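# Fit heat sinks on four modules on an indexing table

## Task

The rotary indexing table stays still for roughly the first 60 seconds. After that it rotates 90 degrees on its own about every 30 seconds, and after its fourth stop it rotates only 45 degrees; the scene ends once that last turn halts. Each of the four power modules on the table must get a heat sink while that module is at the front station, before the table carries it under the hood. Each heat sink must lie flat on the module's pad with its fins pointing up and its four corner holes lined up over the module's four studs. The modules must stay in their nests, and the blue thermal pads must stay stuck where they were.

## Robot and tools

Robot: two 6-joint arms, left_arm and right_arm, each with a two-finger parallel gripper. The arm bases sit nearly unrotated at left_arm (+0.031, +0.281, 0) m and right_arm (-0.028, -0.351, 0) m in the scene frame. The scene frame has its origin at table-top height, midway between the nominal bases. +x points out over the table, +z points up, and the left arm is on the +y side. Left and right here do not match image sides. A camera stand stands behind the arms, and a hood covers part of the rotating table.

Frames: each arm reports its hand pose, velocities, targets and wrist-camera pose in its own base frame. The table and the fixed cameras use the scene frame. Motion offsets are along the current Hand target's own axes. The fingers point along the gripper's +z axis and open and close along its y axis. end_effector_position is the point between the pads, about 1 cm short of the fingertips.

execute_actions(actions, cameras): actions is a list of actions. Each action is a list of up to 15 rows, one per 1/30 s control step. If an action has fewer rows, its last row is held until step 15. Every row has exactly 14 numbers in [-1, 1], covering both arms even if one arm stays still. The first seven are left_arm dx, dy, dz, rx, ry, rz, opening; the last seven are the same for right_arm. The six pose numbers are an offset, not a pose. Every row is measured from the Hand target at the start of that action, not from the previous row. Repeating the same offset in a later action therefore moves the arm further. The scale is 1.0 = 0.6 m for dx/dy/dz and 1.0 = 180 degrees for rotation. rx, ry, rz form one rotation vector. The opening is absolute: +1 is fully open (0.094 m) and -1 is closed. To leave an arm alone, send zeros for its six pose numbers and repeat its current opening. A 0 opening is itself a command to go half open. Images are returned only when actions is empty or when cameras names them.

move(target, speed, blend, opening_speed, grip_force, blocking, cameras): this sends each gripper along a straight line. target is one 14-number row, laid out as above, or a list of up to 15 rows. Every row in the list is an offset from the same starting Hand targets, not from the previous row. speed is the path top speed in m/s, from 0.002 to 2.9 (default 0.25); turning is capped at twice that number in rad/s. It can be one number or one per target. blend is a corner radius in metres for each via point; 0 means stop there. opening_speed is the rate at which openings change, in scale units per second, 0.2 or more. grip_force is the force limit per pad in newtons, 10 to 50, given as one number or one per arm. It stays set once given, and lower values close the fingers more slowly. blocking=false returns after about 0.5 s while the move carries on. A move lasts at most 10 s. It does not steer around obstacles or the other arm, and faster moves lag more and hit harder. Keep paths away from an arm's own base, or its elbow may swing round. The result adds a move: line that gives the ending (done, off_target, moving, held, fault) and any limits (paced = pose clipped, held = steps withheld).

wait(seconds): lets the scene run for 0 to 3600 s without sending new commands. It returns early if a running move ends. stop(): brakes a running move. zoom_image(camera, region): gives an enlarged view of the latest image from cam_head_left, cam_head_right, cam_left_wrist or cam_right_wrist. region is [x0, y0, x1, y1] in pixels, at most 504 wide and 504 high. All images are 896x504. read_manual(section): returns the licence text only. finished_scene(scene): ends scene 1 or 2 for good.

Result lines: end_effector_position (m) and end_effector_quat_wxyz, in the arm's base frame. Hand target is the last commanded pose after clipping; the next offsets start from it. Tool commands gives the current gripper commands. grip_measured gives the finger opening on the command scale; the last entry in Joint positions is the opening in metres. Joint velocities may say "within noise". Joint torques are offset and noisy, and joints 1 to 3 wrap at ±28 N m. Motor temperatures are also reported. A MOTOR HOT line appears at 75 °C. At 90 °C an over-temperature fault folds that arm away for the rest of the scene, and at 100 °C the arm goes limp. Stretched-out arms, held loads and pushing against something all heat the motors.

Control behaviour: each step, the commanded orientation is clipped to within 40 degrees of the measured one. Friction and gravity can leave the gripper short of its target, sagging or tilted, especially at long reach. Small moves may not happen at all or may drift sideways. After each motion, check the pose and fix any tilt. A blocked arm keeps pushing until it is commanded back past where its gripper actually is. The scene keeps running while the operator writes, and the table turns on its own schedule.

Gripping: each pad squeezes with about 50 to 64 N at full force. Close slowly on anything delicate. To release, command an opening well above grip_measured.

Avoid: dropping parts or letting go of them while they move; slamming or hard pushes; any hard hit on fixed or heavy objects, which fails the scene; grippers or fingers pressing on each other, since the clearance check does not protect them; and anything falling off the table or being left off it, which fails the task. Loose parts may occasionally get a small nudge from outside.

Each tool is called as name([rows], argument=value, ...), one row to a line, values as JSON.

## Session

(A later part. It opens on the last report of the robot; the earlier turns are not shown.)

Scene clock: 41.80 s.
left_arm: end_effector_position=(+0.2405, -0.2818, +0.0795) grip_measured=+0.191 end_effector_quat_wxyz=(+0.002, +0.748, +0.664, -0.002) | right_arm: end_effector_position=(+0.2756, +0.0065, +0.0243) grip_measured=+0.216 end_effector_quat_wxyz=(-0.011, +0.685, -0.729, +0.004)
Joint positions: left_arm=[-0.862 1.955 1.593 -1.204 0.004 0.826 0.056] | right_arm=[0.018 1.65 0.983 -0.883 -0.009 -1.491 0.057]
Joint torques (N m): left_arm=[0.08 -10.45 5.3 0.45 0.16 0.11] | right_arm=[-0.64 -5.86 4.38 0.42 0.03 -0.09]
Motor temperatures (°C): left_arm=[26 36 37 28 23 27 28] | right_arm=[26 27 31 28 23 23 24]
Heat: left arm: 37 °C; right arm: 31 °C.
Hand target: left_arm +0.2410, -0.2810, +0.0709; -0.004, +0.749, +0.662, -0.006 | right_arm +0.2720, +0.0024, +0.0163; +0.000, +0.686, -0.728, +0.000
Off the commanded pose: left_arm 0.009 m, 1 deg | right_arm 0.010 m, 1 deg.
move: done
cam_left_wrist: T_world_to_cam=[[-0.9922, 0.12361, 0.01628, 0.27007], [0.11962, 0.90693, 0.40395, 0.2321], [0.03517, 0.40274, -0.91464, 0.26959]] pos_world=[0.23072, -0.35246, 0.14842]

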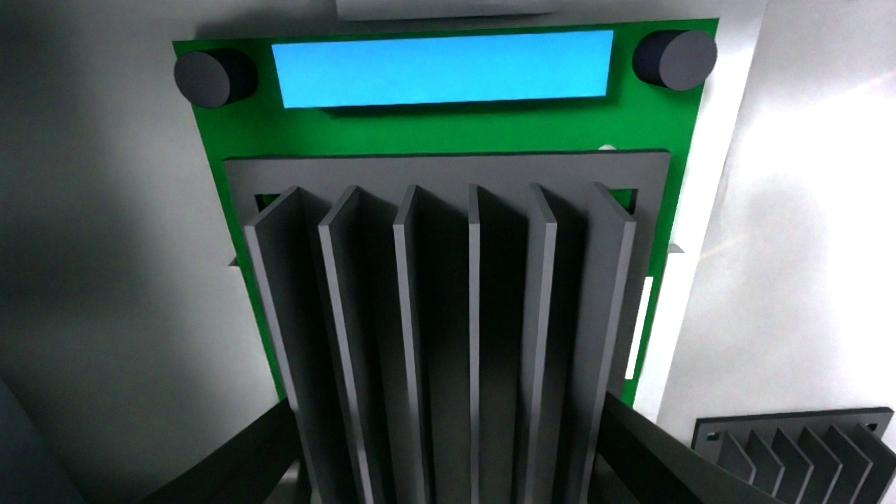

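move(target=[-0.025, 0.0057, -0.008, -0.0069, -0.0064, 0, 0.12, 0, 0, 0, 0, 0, 0, 0.12], speed=0.1, cameras=["cam_left_wrist"])

zoom_image(camera="cam_left_wrist", region=[560, 60, 720, 220])

Scene clock: 43.93 s.
left_arm: end_effector_position=(+0.2388, -0.2839, +0.0791) grip_measured=+0.191 end_effector_quat_wxyz=(+0.003, +0.749, +0.662, -0.002) | right_arm: end_effector_position=(+0.2756, +0.0065, +0.0243) grip_measured=+0.216 end_effector_quat_wxyz=(-0.011, +0.685, -0.729, +0.004)
Joint positions: left_arm=[-0.87 1.956 1.593 -1.202 0.004 0.824 0.056] | right_arm=[0.018 1.65 0.983 -0.883 -0.009 -1.491 0.057]
Joint torques (N m): left_arm=[-1.05 -9.09 9.73 0.48 0.15 -0.13] | right_arm=[-0.65 -5.96 4.33 0.44 0.02 -0.08]
Heat: left arm: 37 °C; right arm: 31 °C.
Hand target: left_arm +0.2428, -0.2963, +0.0758; +0.011, +0.749, +0.662, -0.007 | right_arm +0.2720, +0.0024, +0.0163; +0.000, +0.686, -0.728, +0.000
Off the commanded pose: left_arm 0.013 m, 1 deg | right_arm 0.010 m, 1 deg.
move: off_target (left_arm)
cam_left_wrist: T_world_to_cam=[[-0.99154, 0.12892, 0.01536, 0.2701], [0.12413, 0.90666, 0.40319, 0.23326], [0.03805, 0.40168, -0.91499, 0.26921]] pos_world=[0.22861, -0.35444, 0.14812]

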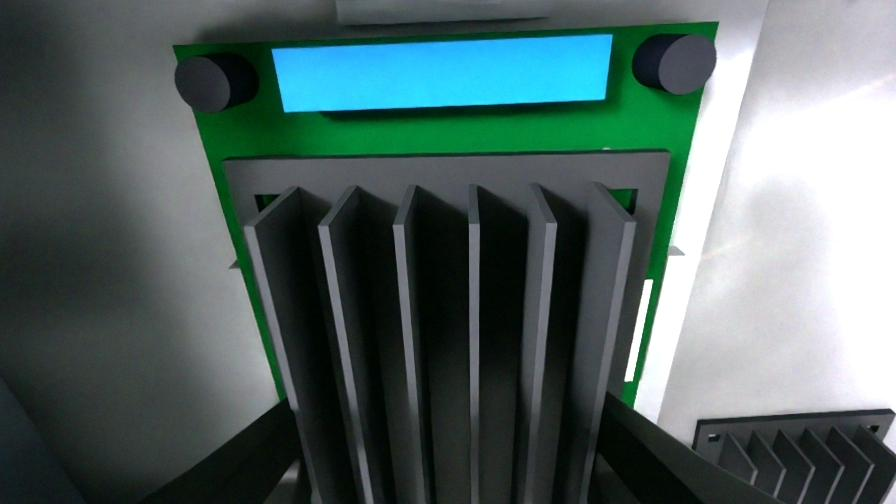

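Scaled by 3.150 from the camera's image (finer frame: 1280x720).

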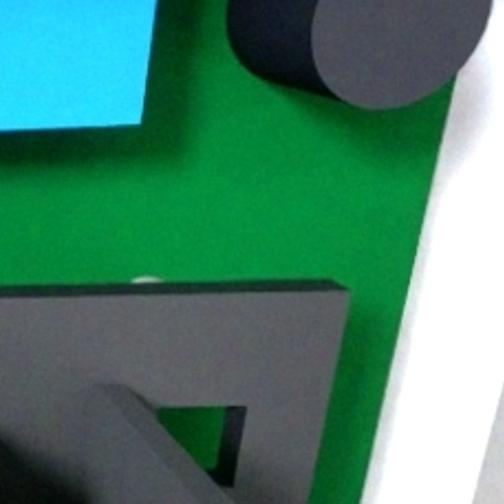

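move(target=[-0.0093, 0.0033, 0.0025, 0, 0, 0, 0.12, 0, 0, 0, 0, 0, 0, 0.12], speed=0.1, cameras=["cam_left_wrist"])

zoom_image(camera="cam_left_wrist", region=[560, 0, 740, 220])

zoom_image(camera="cam_left_wrist", region=[160, 20, 340, 220])

Scene clock: 46.30 s.
left_arm: end_effector_position=(+0.2384, -0.2885, +0.0720) grip_measured=+0.191 end_effector_quat_wxyz=(-0.005, +0.750, +0.661, -0.001) | right_arm: end_effector_position=(+0.2756, +0.0065, +0.0243) grip_measured=+0.216 end_effector_quat_wxyz=(-0.011, +0.685, -0.729, +0.004)
Joint positions: left_arm=[-0.879 1.988 1.61 -1.203 0.002 0.817 0.056] | right_arm=[0.018 1.65 0.983 -0.883 -0.009 -1.491 0.057]
Joint torques (N m): left_arm=[-0.9 -10.48 10.66 0.39 0.2 -0.13] | right_arm=[-0.66 -5.94 4.3 0.43 0.02 -0.09]
Heat: left arm: 37 °C; right arm: 31 °C.
Hand target: left_arm +0.2440, -0.3021, +0.0745; +0.011, +0.749, +0.662, -0.007 | right_arm +0.2720, +0.0024, +0.0163; +0.000, +0.686, -0.728, +0.000
Off the commanded pose: left_arm 0.015 m, 2 deg | right_arm 0.010 m, 1 deg.
move: off_target (left_arm)
cam_left_wrist: T_world_to_cam=[[-0.99102, 0.13129, 0.02535, 0.2703], [0.12992, 0.90058, 0.41482, 0.23641], [0.03163, 0.41439, -0.90955, 0.26931]] pos_world=[0.22864, -0.35999, 0.14003]

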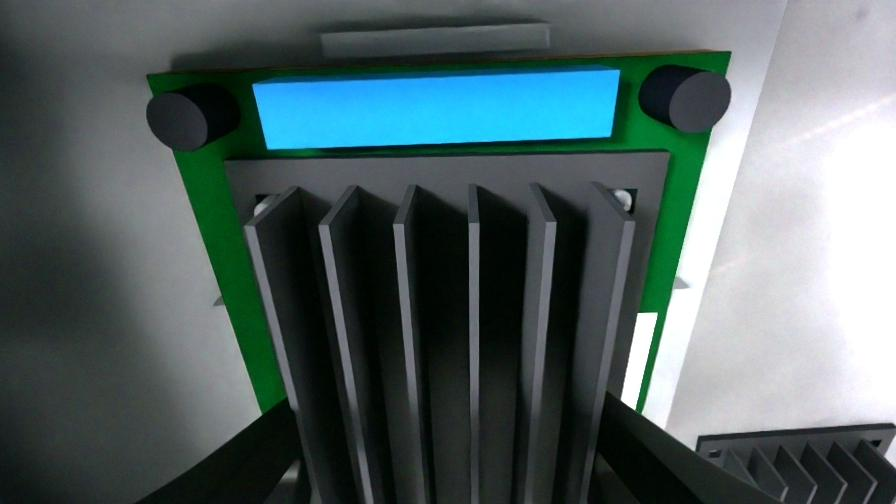

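Scaled by 2.291 from the camera's image (finer frame: 1280x720).

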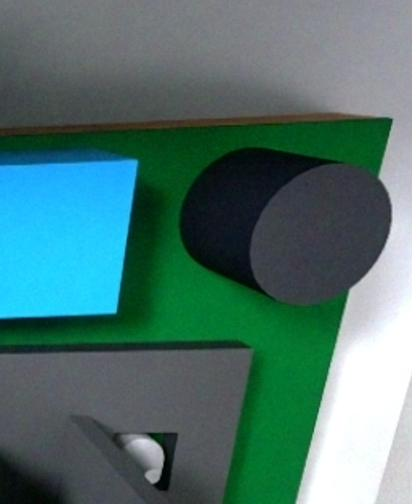

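Scaled by 2.520 from the camera's image (finer frame: 1280x720).

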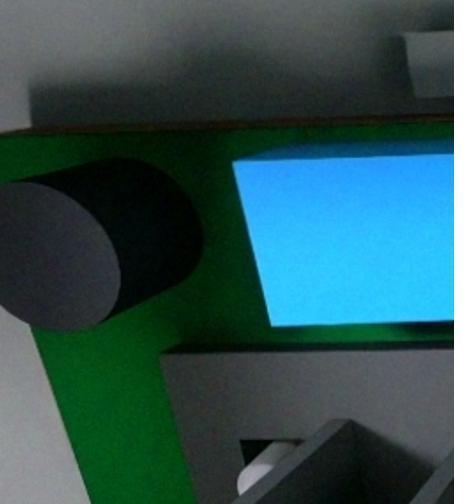

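move([
  [0.012, -0.0123, 0.023, 0, 0, 0, 0.12, 0, 0, 0, 0, 0, 0, 0.12],
  [0.012, -0.0123, 0.023, 0, 0, 0, 0.7, 0, 0, 0, 0, 0, 0, 0.12],
  [0.012, -0.0123, -0.102, 0, 0, 0, 0.7, 0, 0, 0, 0, 0, 0, 0.12],
], speed=[0.1, 0.1, 0.2], cameras=["cam_left_wrist"])

Scene clock: 50.27 s.
left_arm: end_effector_position=(+0.2375, -0.2881, +0.1210) grip_measured=+0.698 end_effector_quat_wxyz=(-0.005, +0.749, +0.663, -0.002) | right_arm: end_effector_position=(+0.2756, +0.0065, +0.0243) grip_measured=+0.216 end_effector_quat_wxyz=(-0.011, +0.685, -0.729, +0.004)
Joint positions: left_arm=[-0.879 1.975 1.786 -1.391 0.004 0.814 0.08] | right_arm=[0.018 1.65 0.983 -0.883 -0.009 -1.491 0.057]
Joint torques (N m): left_arm=[-0.73 -14.08 9.94 0.06 0.14 -0.07] | right_arm=[-0.59 -5.94 4.31 0.41 0.04 -0.07]
Heat: left arm: 37 °C; right arm: 31 °C.
Hand target: left_arm +0.2373, -0.2926, +0.1354; +0.011, +0.749, +0.662, -0.007 | right_arm +0.2720, +0.0024, +0.0163; +0.000, +0.686, -0.728, +0.000
Off the commanded pose: left_arm 0.015 m, 2 deg | right_arm 0.010 m, 1 deg.
move: off_target (left_arm); target 2's new opening was sent with left_arm's hand 0.011 m and 1 deg from that target
cam_left_wrist: T_world_to_cam=[[-0.99144, 0.12789, 0.02627, 0.2671], [0.12729, 0.90208, 0.41236, 0.21723], [0.02904, 0.41218, -0.91064, 0.31387]] pos_world=[0.22804, -0.35948, 0.18923]

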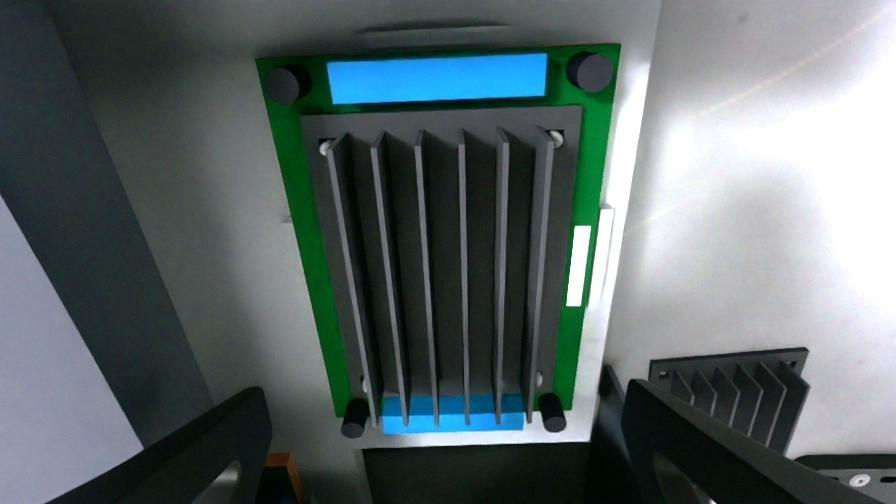

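move([
  [-0.001, 0.0003, -0.041, 0, 0, 0, 0.7, 0, 0, -0.1667, 0, 0, 0, 0.12],
  [0.324, 0.0152, -0.049, 0, 0, -0.5, 1.0, -0.0853, 0.1837, -0.1895, 0, 0, 0, 0.12],
  [0.6393, -0.158, -0.0082, 0, 0, 0.9608, 1.0, -0.5527, 0.1862, -0.2062, 0, 0, 0, 0.12],
], speed=0.5, blend=0.03, cameras=["all"])

Scene clock: 59.23 s.
left_arm: end_effector_position=(+0.1894, +0.1002, +0.1292) grip_measured=+0.998 end_effector_quat_wxyz=(+0.017, +0.700, -0.714, +0.002) | right_arm: end_effector_position=(+0.1809, +0.3347, +0.1377) grip_measured=+0.216 end_effector_quat_wxyz=(+0.000, +0.688, -0.725, +0.004)
Joint positions: left_arm=[0.497 1.381 1.158 -1.38 0.013 -1.055 0.094] | right_arm=[1.079 2.004 1.893 -1.462 0.007 -0.44 0.057]
Joint torques (N m): left_arm=[0.09 -7.54 5.45 0.35 0.11 -0.15] | right_arm=[0.38 -10.25 8.88 0.22 -0.11 0.19]
Heat: left arm: 39 °C; right arm: 32 °C.
Hand target: left_arm +0.1903, +0.0997, +0.1299; +0.007, +0.707, -0.707, +0.011 | right_arm +0.1802, +0.3402, +0.1397; +0.000, +0.686, -0.728, +0.000
Off the commanded pose: left_arm 0.001 m, 2 deg | right_arm 0.006 m, 1 deg.
move: done; blend cut to 0 m at target 2; target 2's new opening was sent with left_arm's hand 0.006 m and 3 deg from that target
cam_left_wrist: T_world_to_cam=[[0.99969, -0.02442, -0.00528, -0.18824], [-0.0197, -0.90066, 0.43408, 0.07534], [-0.01536, -0.43384, -0.90086, 0.2546]] pos_world=[0.19358, 0.17371, 0.19566]
cam_right_wrist: T_world_to_cam=[[0.99852, -0.05379, -0.00853, -0.16064], [-0.0451, -0.90441, 0.42427, 0.29035], [-0.03054, -0.42325, -0.9055, 0.36244]] pos_world=[0.18456, 0.40736, 0.20363]

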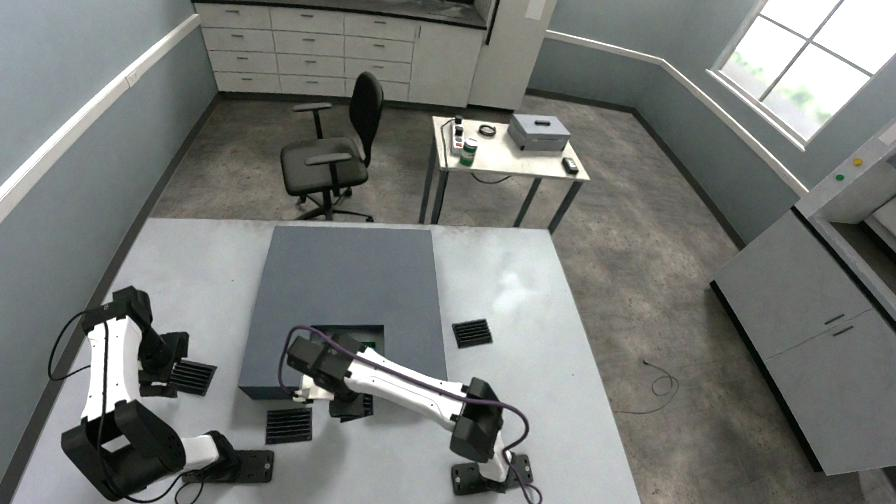

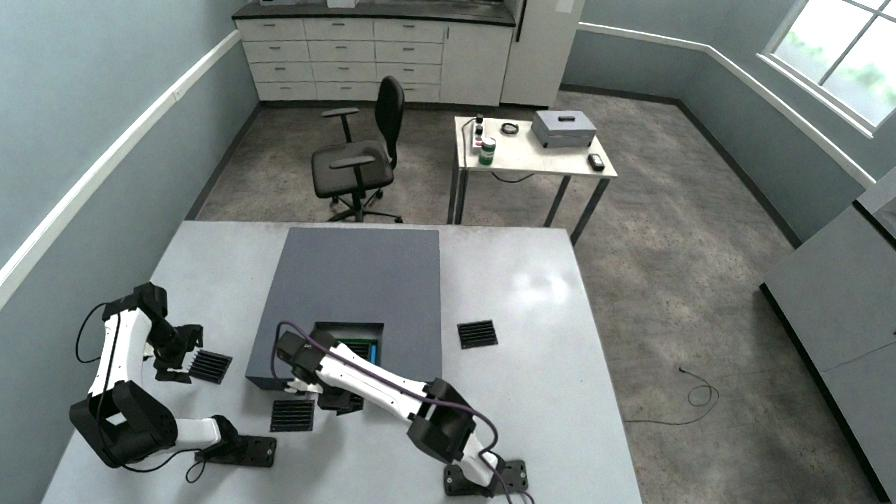

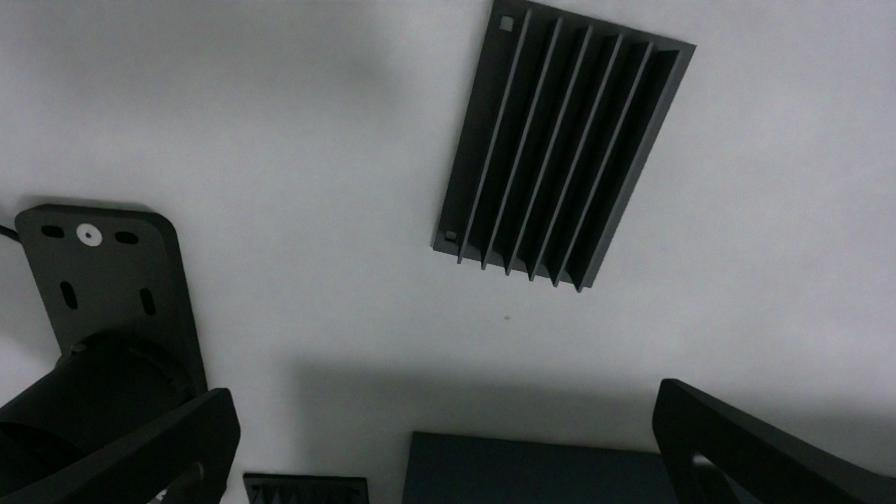

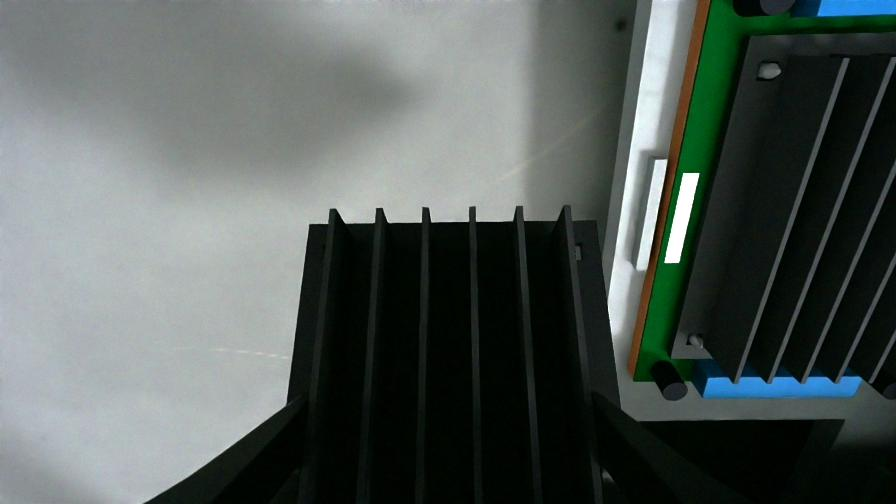

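zoom_image(camera="cam_right_wrist", region=[200, 190, 700, 504])

Scaled by 1.008 from the camera's image (finer frame: 1280x720).

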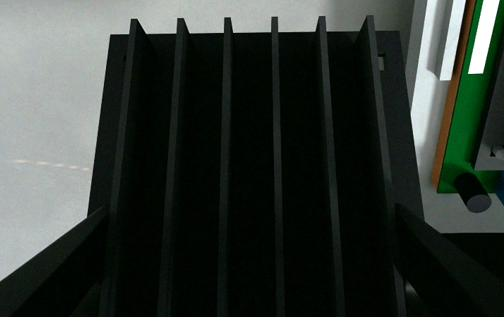

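move(target=[-0.0408, -0.06, 0.1575, 0, 0, 0.07, 1.0, 0.0057, 0.0335, 0.2065, 0, 0, 0, 0.12], speed=0.15, cameras=["all"])

Scene clock: 64.10 s.
left_arm: end_effector_position=(+0.2276, +0.1228, +0.0426) grip_measured=+0.998 end_effector_quat_wxyz=(+0.002, -0.628, +0.778, -0.007) | right_arm: end_effector_position=(+0.1632, +0.3102, +0.0500) grip_measured=+0.216 end_effector_quat_wxyz=(+0.016, +0.688, -0.725, +0.032)
Joint positions: left_arm=[0.503 1.571 0.98 -0.972 0.013 -0.854 0.094] | right_arm=[1.111 1.954 1.47 -1.139 0.049 -0.407 0.057]
Joint torques (N m): left_arm=[0.13 -5.48 5.24 0.46 0.11 0.12] | right_arm=[1.21 -5.04 2.86 1.51 -0.56 0.31]
Heat: left arm: 38 °C; right arm: 32 °C.
Hand target: left_arm +0.2267, +0.1218, +0.0350; -0.006, -0.625, +0.780, -0.012 | right_arm +0.1599, +0.3379, +0.0158; +0.000, +0.686, -0.728, +0.000
Off the commanded pose: left_arm 0.008 m, 1 deg | right_arm 0.044 m, 4 deg.
move: off_target (right_arm)
cam_left_wrist: T_world_to_cam=[[0.97554, -0.21778, 0.02972, -0.19859], [-0.21032, -0.88562, 0.41405, 0.17639], [-0.06385, -0.41017, -0.90977, 0.1955]] pos_world=[0.24331, 0.19316, 0.11073]
cam_right_wrist: T_world_to_cam=[[0.99854, -0.05303, 0.01056, -0.14626], [-0.05158, -0.87562, 0.48024, 0.29397], [-0.01622, -0.48008, -0.87708, 0.28608]] pos_world=[0.16585, 0.38699, 0.11128]

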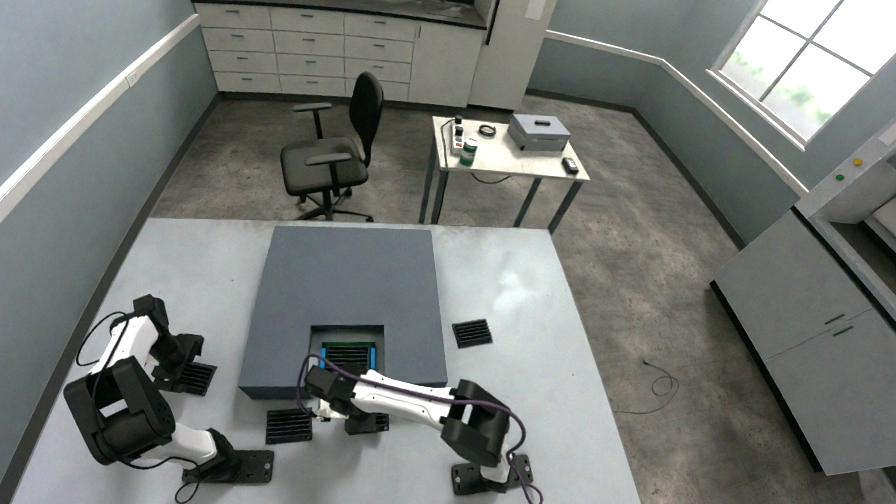

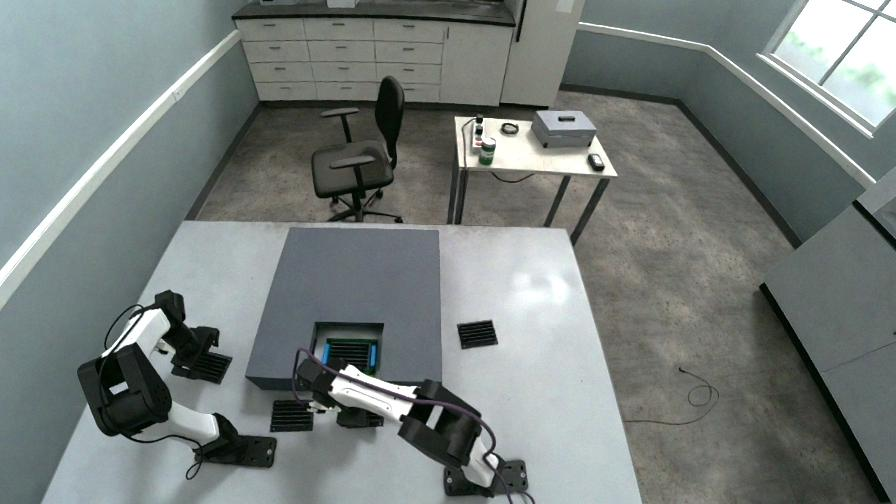

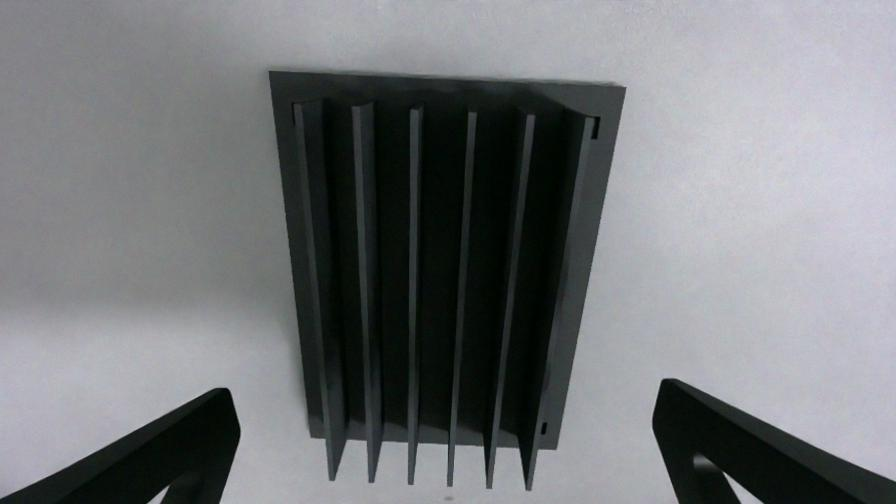

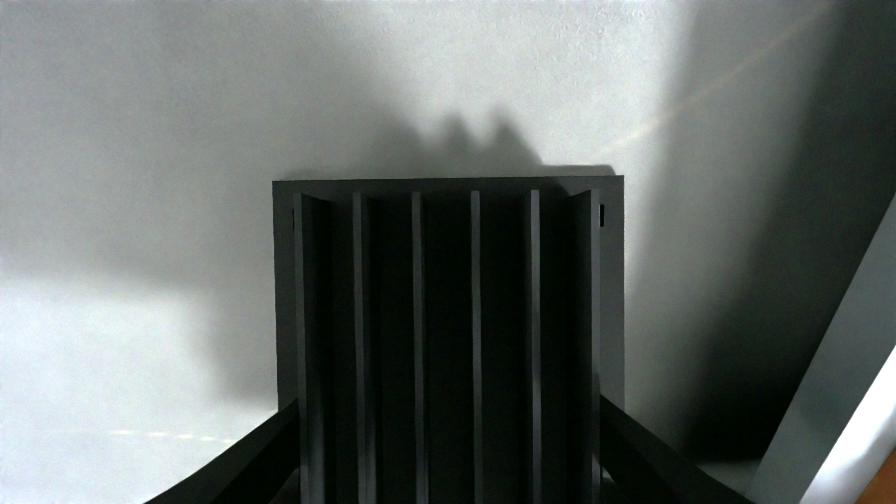

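move([
  [-0.0208, 0.0043, 0.0413, 0, 0, 0.0222, 1.0, 0.0363, -0.0072, -0.0437, 0, 0, 0, 0.12],
  [-0.0208, 0.0043, 0.0413, 0, 0, 0.0222, 0.12, 0.0363, -0.0072, -0.0437, 0, 0, 0, 0.206],
  [-0.0208, 0.0043, 0.0413, 0, 0, 0.0222, 0.12, 0.0363, -0.0072, -0.0012, 0, 0, 0, 0.206],
  [-0.0208, 0.0043, 0.0413, 0, 0, 0.0222, 0.12, 0.0363, -0.0072, -0.0012, 0, 0, 0, 0.6],
], speed=0.12, opening_speed=1.2, cameras=["all"])

Scene clock: 70.07 s.
left_arm: end_effector_position=(+0.2284, +0.1355, +0.0177) grip_measured=+0.191 end_effector_quat_wxyz=(+0.002, -0.600, +0.800, -0.007) | right_arm: end_effector_position=(+0.1682, +0.3170, +0.0274) grip_measured=+0.597 end_effector_quat_wxyz=(-0.013, +0.682, -0.731, +0.002)
Joint positions: left_arm=[0.544 1.638 0.941 -0.868 0.013 -0.744 0.056] | right_arm=[1.089 1.94 1.359 -0.966 0.012 -0.414 0.075]
Joint torques (N m): left_arm=[0.01 -5.9 5.01 0.45 0.11 0.12] | right_arm=[0.4 -8.77 4.62 0.48 -0.16 0.02]
Heat: left arm: 38 °C; right arm: 32 °C.
Hand target: left_arm +0.2271, +0.1339, +0.0100; -0.006, -0.598, +0.802, -0.012 | right_arm +0.1629, +0.3158, +0.0166; +0.000, +0.686, -0.728, +0.000
Off the commanded pose: left_arm 0.008 m, 1 deg | right_arm 0.012 m, 2 deg.
move: off_target (right_arm); target 2's new opening was sent with right_arm's hand 0.011 m and 3 deg from that target; target 4's new opening was sent with right_arm's hand 0.025 m and 3 deg from that target
cam_left_wrist: T_world_to_cam=[[0.9582, -0.28454, 0.02998, -0.18292], [-0.27111, -0.86944, 0.413, 0.20985], [-0.09145, -0.40386, -0.91024, 0.1836]] pos_world=[0.24895, 0.20455, 0.08593]
cam_right_wrist: T_world_to_cam=[[0.99756, -0.06948, 0.0069, -0.14521], [-0.06633, -0.91216, 0.40443, 0.32718], [-0.02181, -0.40391, -0.91454, 0.24737]] pos_world=[0.17195, 0.38826, 0.09491]

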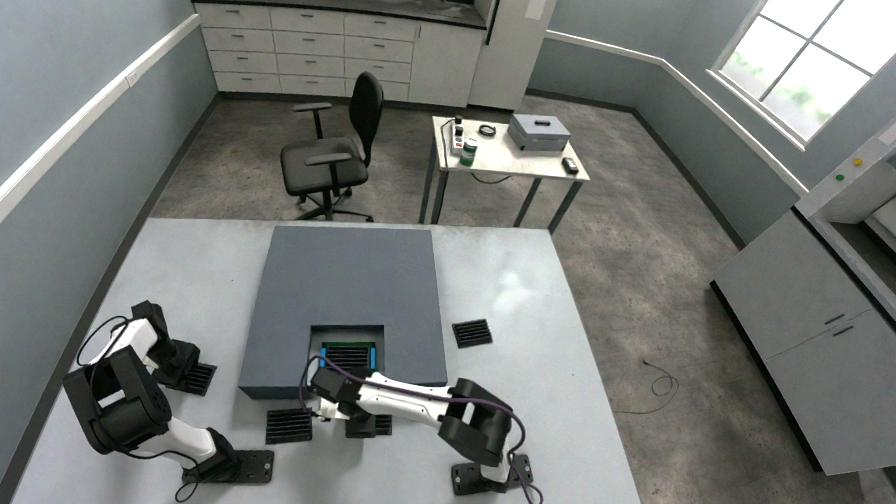

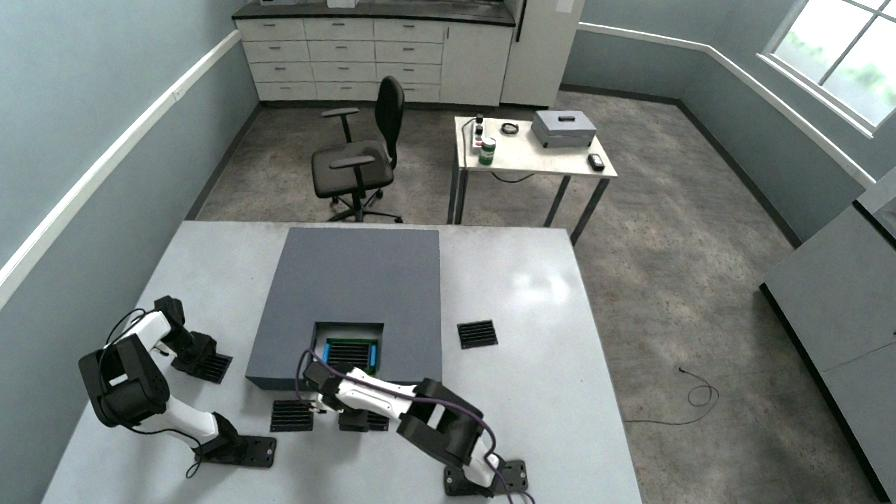

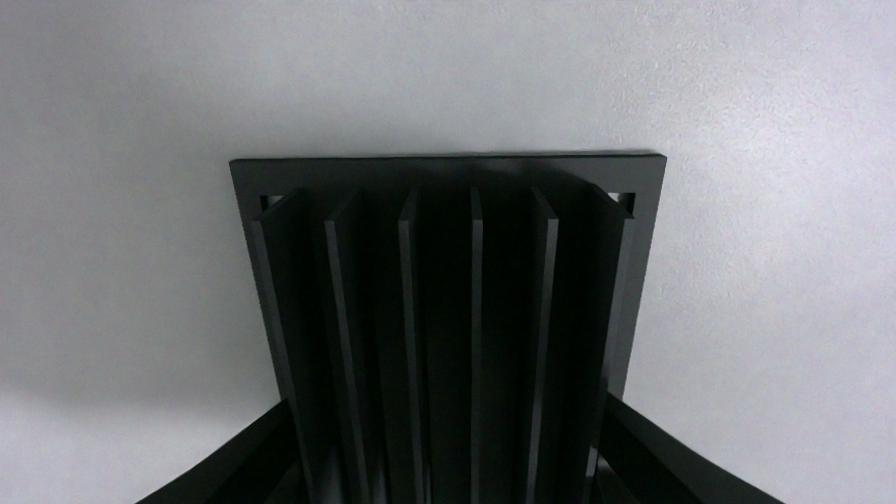

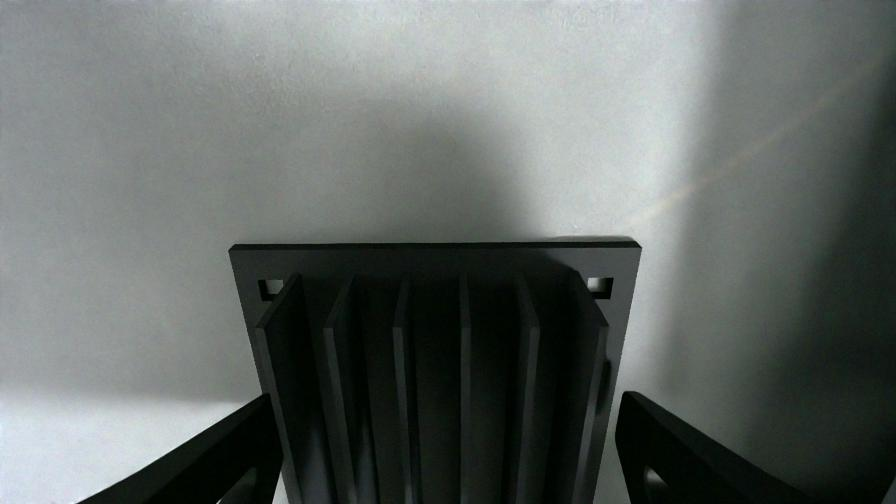

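move([
  [0.0048, -0.0024, -0.2, 0, 0, 0, 0.12, 0.0417, 0, 0.0025, 0, 0, 0, 0.6],
  [0.3275, -0.1735, -0.257, 0, 0, 0.4467, 0.12, 0.0417, 0, 0.0025, 0, 0, 0, 0.12],
  [0.6823, -0.2182, -0.1612, 0.0135, 0.004, 0.9477, 0.12, 0.3687, 0, -0.1973, 0, 0, 0, 0.12],
], speed=[0.2, 0.5, 0.45], opening_speed=1.5, cameras=["all"])

Scene clock: 80.13 s.
left_arm: end_effector_position=(+0.2300, -0.2823, +0.1151) grip_measured=+0.190 end_effector_quat_wxyz=(+0.005, +0.745, +0.667, -0.013) | right_arm: end_effector_position=(+0.1464, +0.0962, +0.1254) grip_measured=+0.216 end_effector_quat_wxyz=(+0.015, +0.683, -0.730, -0.006)
Joint positions: left_arm=[-0.875 1.916 1.681 -1.325 0.026 0.807 0.056] | right_arm=[0.574 1.227 1.031 -1.407 -0.007 -0.931 0.057]
Joint torques (N m): left_arm=[-0.44 -9.54 10.77 0.34 0.23 0.08] | right_arm=[-0.54 -5.68 8.06 0.14 0.04 -0.07]
Heat: left arm: 38 °C; right arm: 32 °C.
Hand target: left_arm +0.2351, -0.2931, +0.1178; +0.016, +0.750, +0.661, -0.021 | right_arm +0.1497, +0.0952, +0.1352; +0.000, +0.686, -0.728, +0.000
Off the commanded pose: left_arm 0.012 m, 2 deg | right_arm 0.010 m, 2 deg.
move: off_target (left_arm); target 2's new opening was sent with right_arm's hand 0.022 m and 4 deg from that target
cam_left_wrist: T_world_to_cam=[[-0.99273, 0.11731, 0.02689, 0.25634], [0.11856, 0.91489, 0.38591, 0.22401], [0.02067, 0.38629, -0.92214, 0.30234]] pos_world=[0.22167, -0.3518, 0.18546]
cam_right_wrist: T_world_to_cam=[[0.99679, -0.06753, -0.04305, -0.13325], [-0.04245, -0.90131, 0.4311, 0.07684], [-0.06791, -0.42788, -0.90128, 0.25479]] pos_world=[0.15339, 0.16928, 0.19077]

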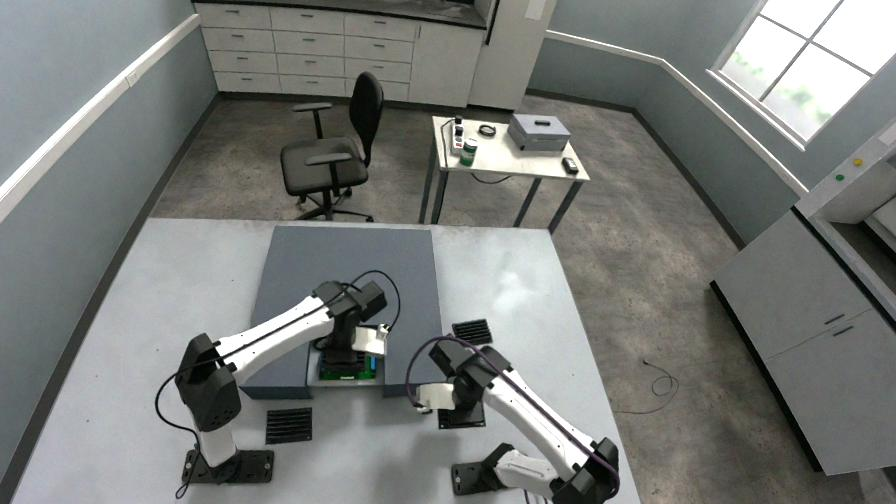

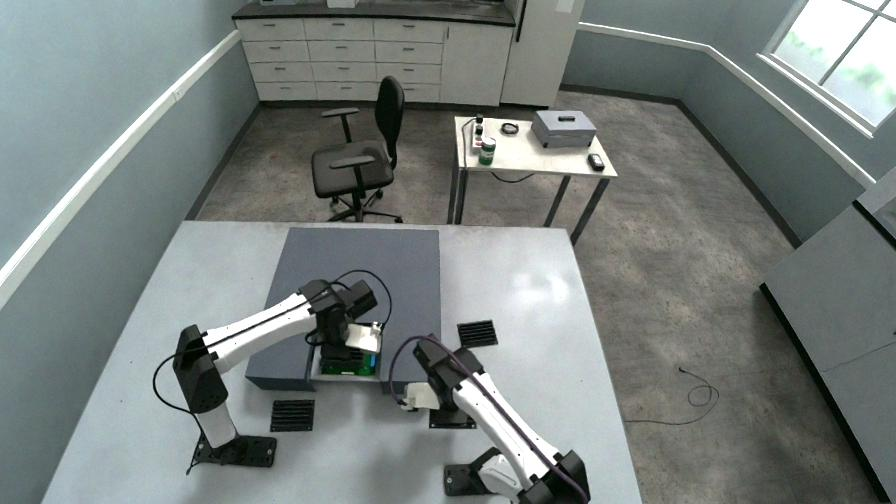

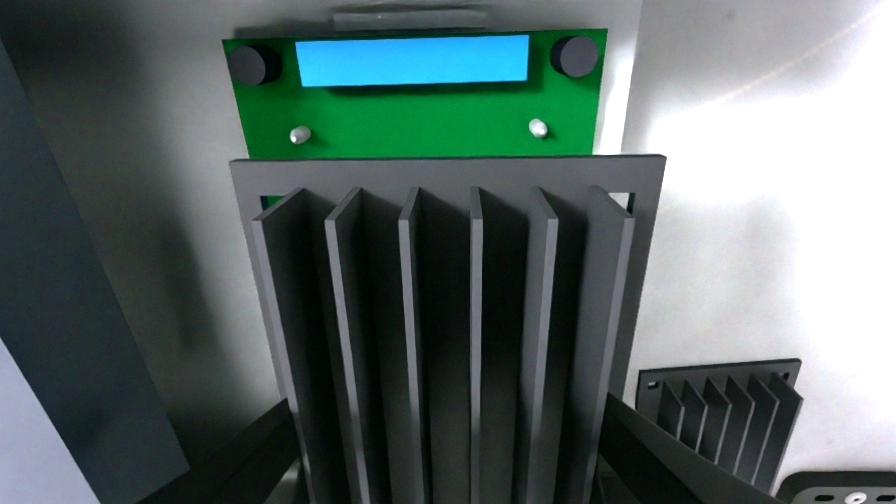

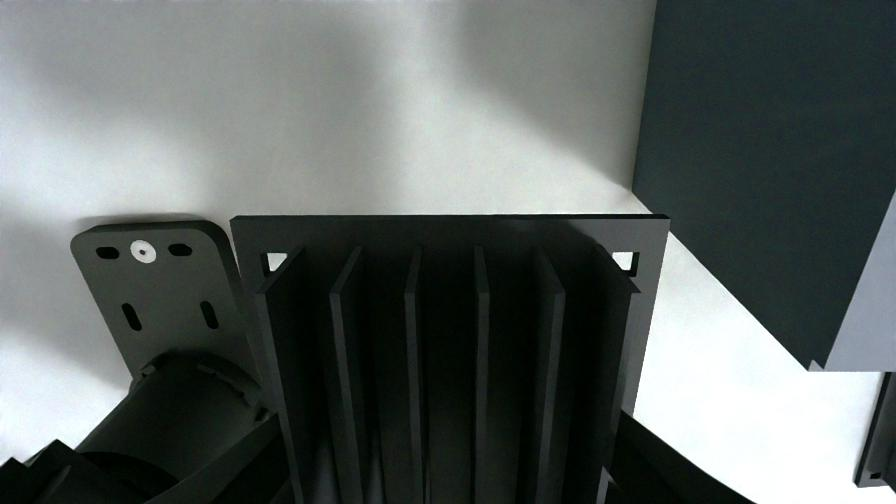

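zoom_image(camera="cam_left_wrist", region=[200, 10, 420, 200])

zoom_image(camera="cam_left_wrist", region=[480, 10, 700, 200])

Scaled by 2.291 from the camera's image (finer frame: 1280x720).

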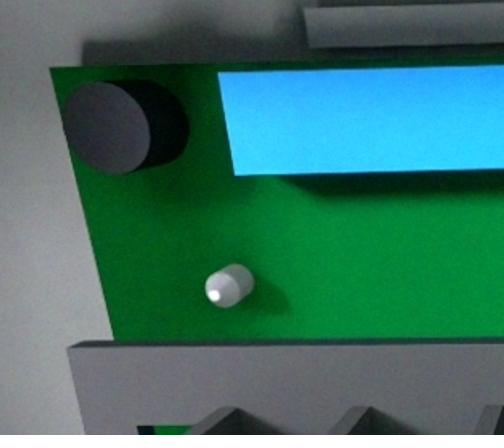

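Scaled by 2.291 from the camera's image (finer frame: 1280x720).

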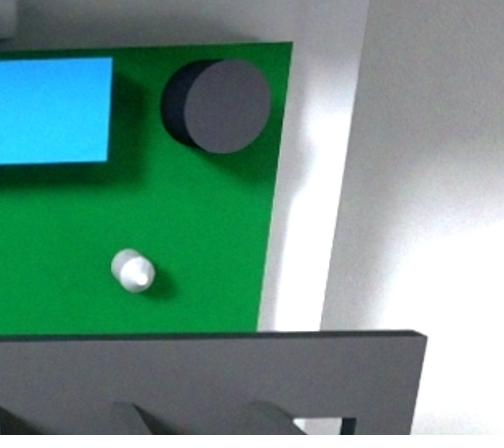

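move(target=[0.009, 0.004, 0.0757, 0.0068, 0.0029, -0.011, 0.12, 0, 0, 0, 0, 0, 0, 0.12], speed=0.12, cameras=["cam_left_wrist"])

zoom_image(camera="cam_left_wrist", region=[140, 10, 360, 220])

zoom_image(camera="cam_left_wrist", region=[540, 10, 760, 220])

Scene clock: 84.27 s.
left_arm: end_effector_position=(+0.2373, -0.2900, +0.0807) grip_measured=+0.190 end_effector_quat_wxyz=(+0.011, +0.743, +0.669, -0.018) | right_arm: end_effector_position=(+0.1464, +0.0962, +0.1254) grip_measured=+0.216 end_effector_quat_wxyz=(+0.015, +0.684, -0.730, -0.006)
Joint positions: left_arm=[-0.869 1.953 1.595 -1.189 0.035 0.807 0.056] | right_arm=[0.574 1.227 1.031 -1.407 -0.007 -0.932 0.057]
Joint torques (N m): left_arm=[0.08 -10.29 5.72 0.47 0.22 -0.12] | right_arm=[-0.51 -5.7 8.13 0.13 0.02 -0.11]
Heat: left arm: 38 °C; right arm: 33 °C.
Hand target: left_arm +0.2378, -0.2905, +0.0721; +0.005, +0.739, +0.674, -0.025 | right_arm +0.1498, +0.0952, +0.1352; +0.000, +0.686, -0.728, +0.000
Off the commanded pose: left_arm 0.009 m, 1 deg | right_arm 0.010 m, 2 deg.
move: done
cam_left_wrist: T_world_to_cam=[[-0.9934, 0.11221, 0.02395, 0.26433], [0.11305, 0.92161, 0.3713, 0.24794], [0.01959, 0.37155, -0.9282, 0.26993]] pos_world=[0.22927, -0.35846, 0.15217]

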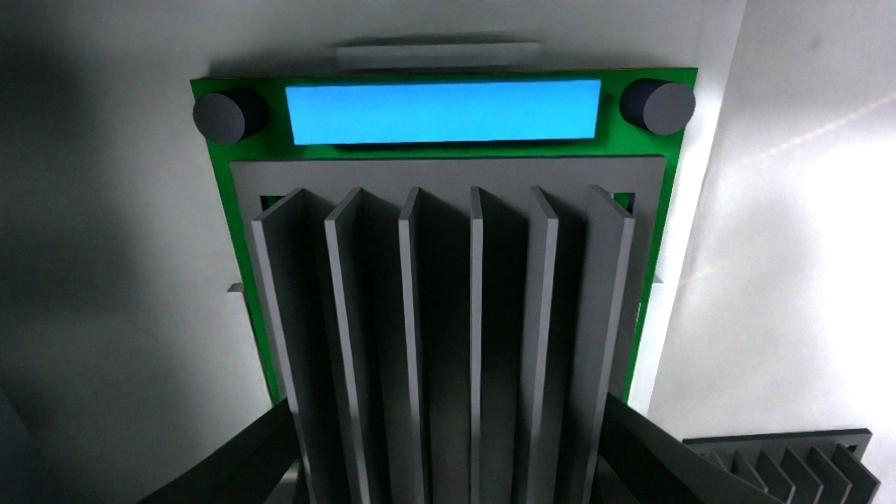

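Scaled by 2.291 from the camera's image (finer frame: 1280x720).

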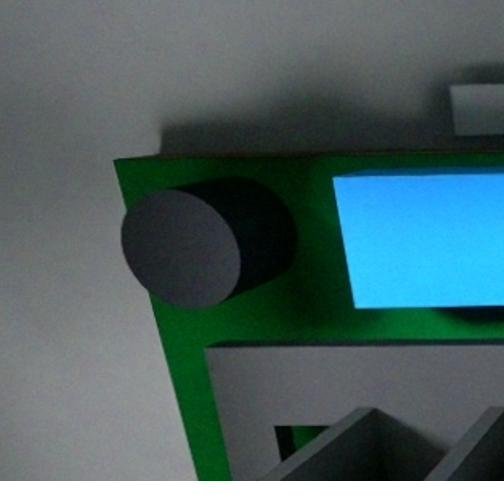

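Scaled by 2.291 from the camera's image (finer frame: 1280x720).

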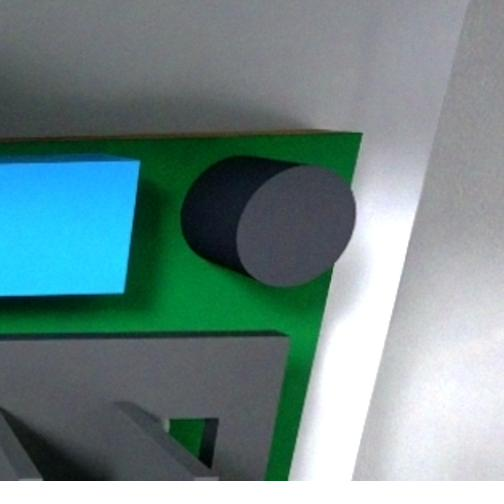

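move([
  [0.0017, 0.0012, 0.025, 0, 0, 0, 0.12, 0, 0, 0, 0, 0, 0, 0.12],
  [0.0017, 0.0012, 0.025, 0, 0, 0, 0.7, 0, 0, 0, 0, 0, 0, 0.12],
  [-0.0035, -0.0018, -0.0917, 0, 0, 0, 0.7, 0, 0, 0, 0, 0, 0, 0.12],
], speed=[0.08, 0.1, 0.2], cameras=["cam_left_wrist", "cam_right_wrist"])

Scene clock: 88.13 s.
left_arm: end_effector_position=(+0.2356, -0.2876, +0.1214) grip_measured=+0.698 end_effector_quat_wxyz=(+0.001, +0.743, +0.669, -0.018) | right_arm: end_effector_position=(+0.1464, +0.0962, +0.1254) grip_measured=+0.216 end_effector_quat_wxyz=(+0.015, +0.684, -0.730, -0.006)
Joint positions: left_arm=[-0.867 1.955 1.758 -1.371 0.037 0.807 0.08] | right_arm=[0.574 1.227 1.031 -1.407 -0.007 -0.932 0.057]
Joint torques (N m): left_arm=[0.12 -11.4 10.02 0.09 0.21 -0.11] | right_arm=[-0.57 -5.7 8.1 0.12 0.01 -0.1]
Heat: left arm: 39 °C; right arm: 33 °C.
Hand target: left_arm +0.2382, -0.2902, +0.1271; +0.005, +0.738, +0.674, -0.024 | right_arm +0.1498, +0.0952, +0.1352; +0.000, +0.686, -0.728, +0.000
Off the commanded pose: left_arm 0.007 m, 1 deg | right_arm 0.010 m, 2 deg.
move: done; target 2's new opening was sent with left_arm's hand 0.014 m and 1 deg from that target
cam_left_wrist: T_world_to_cam=[[-0.99311, 0.11031, 0.03944, 0.25886], [0.117, 0.91643, 0.3827, 0.22699], [0.00607, 0.38468, -0.92303, 0.31305]] pos_world=[0.22862, -0.35701, 0.19188]
cam_right_wrist: T_world_to_cam=[[0.99684, -0.06677, -0.04307, -0.13339], [-0.04175, -0.90136, 0.43105, 0.07666], [-0.06761, -0.42789, -0.9013, 0.2547]] pos_world=[0.15339, 0.16918, 0.19077]

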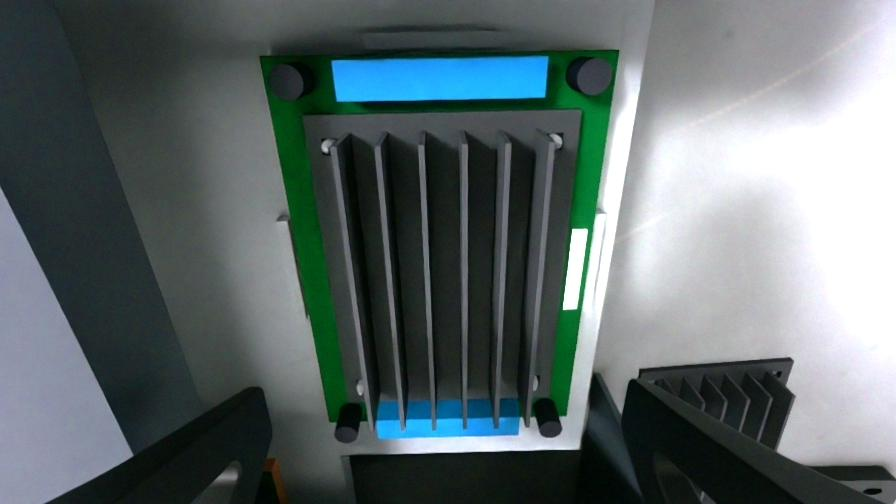

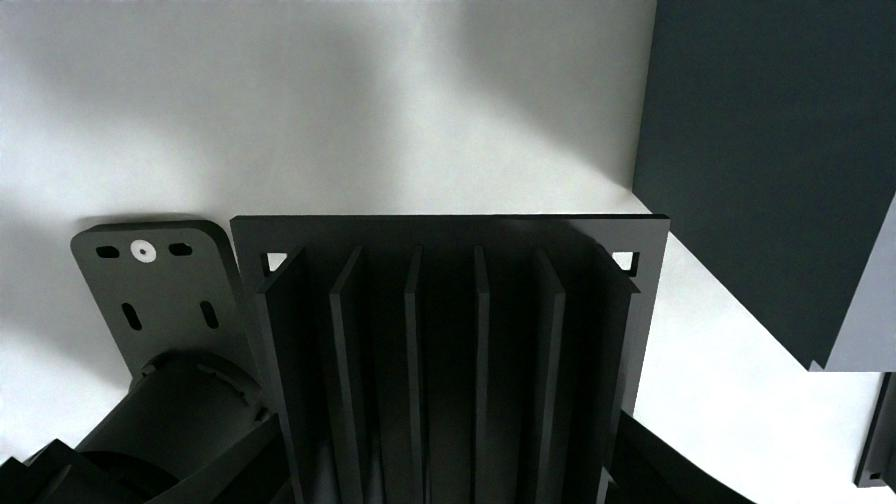

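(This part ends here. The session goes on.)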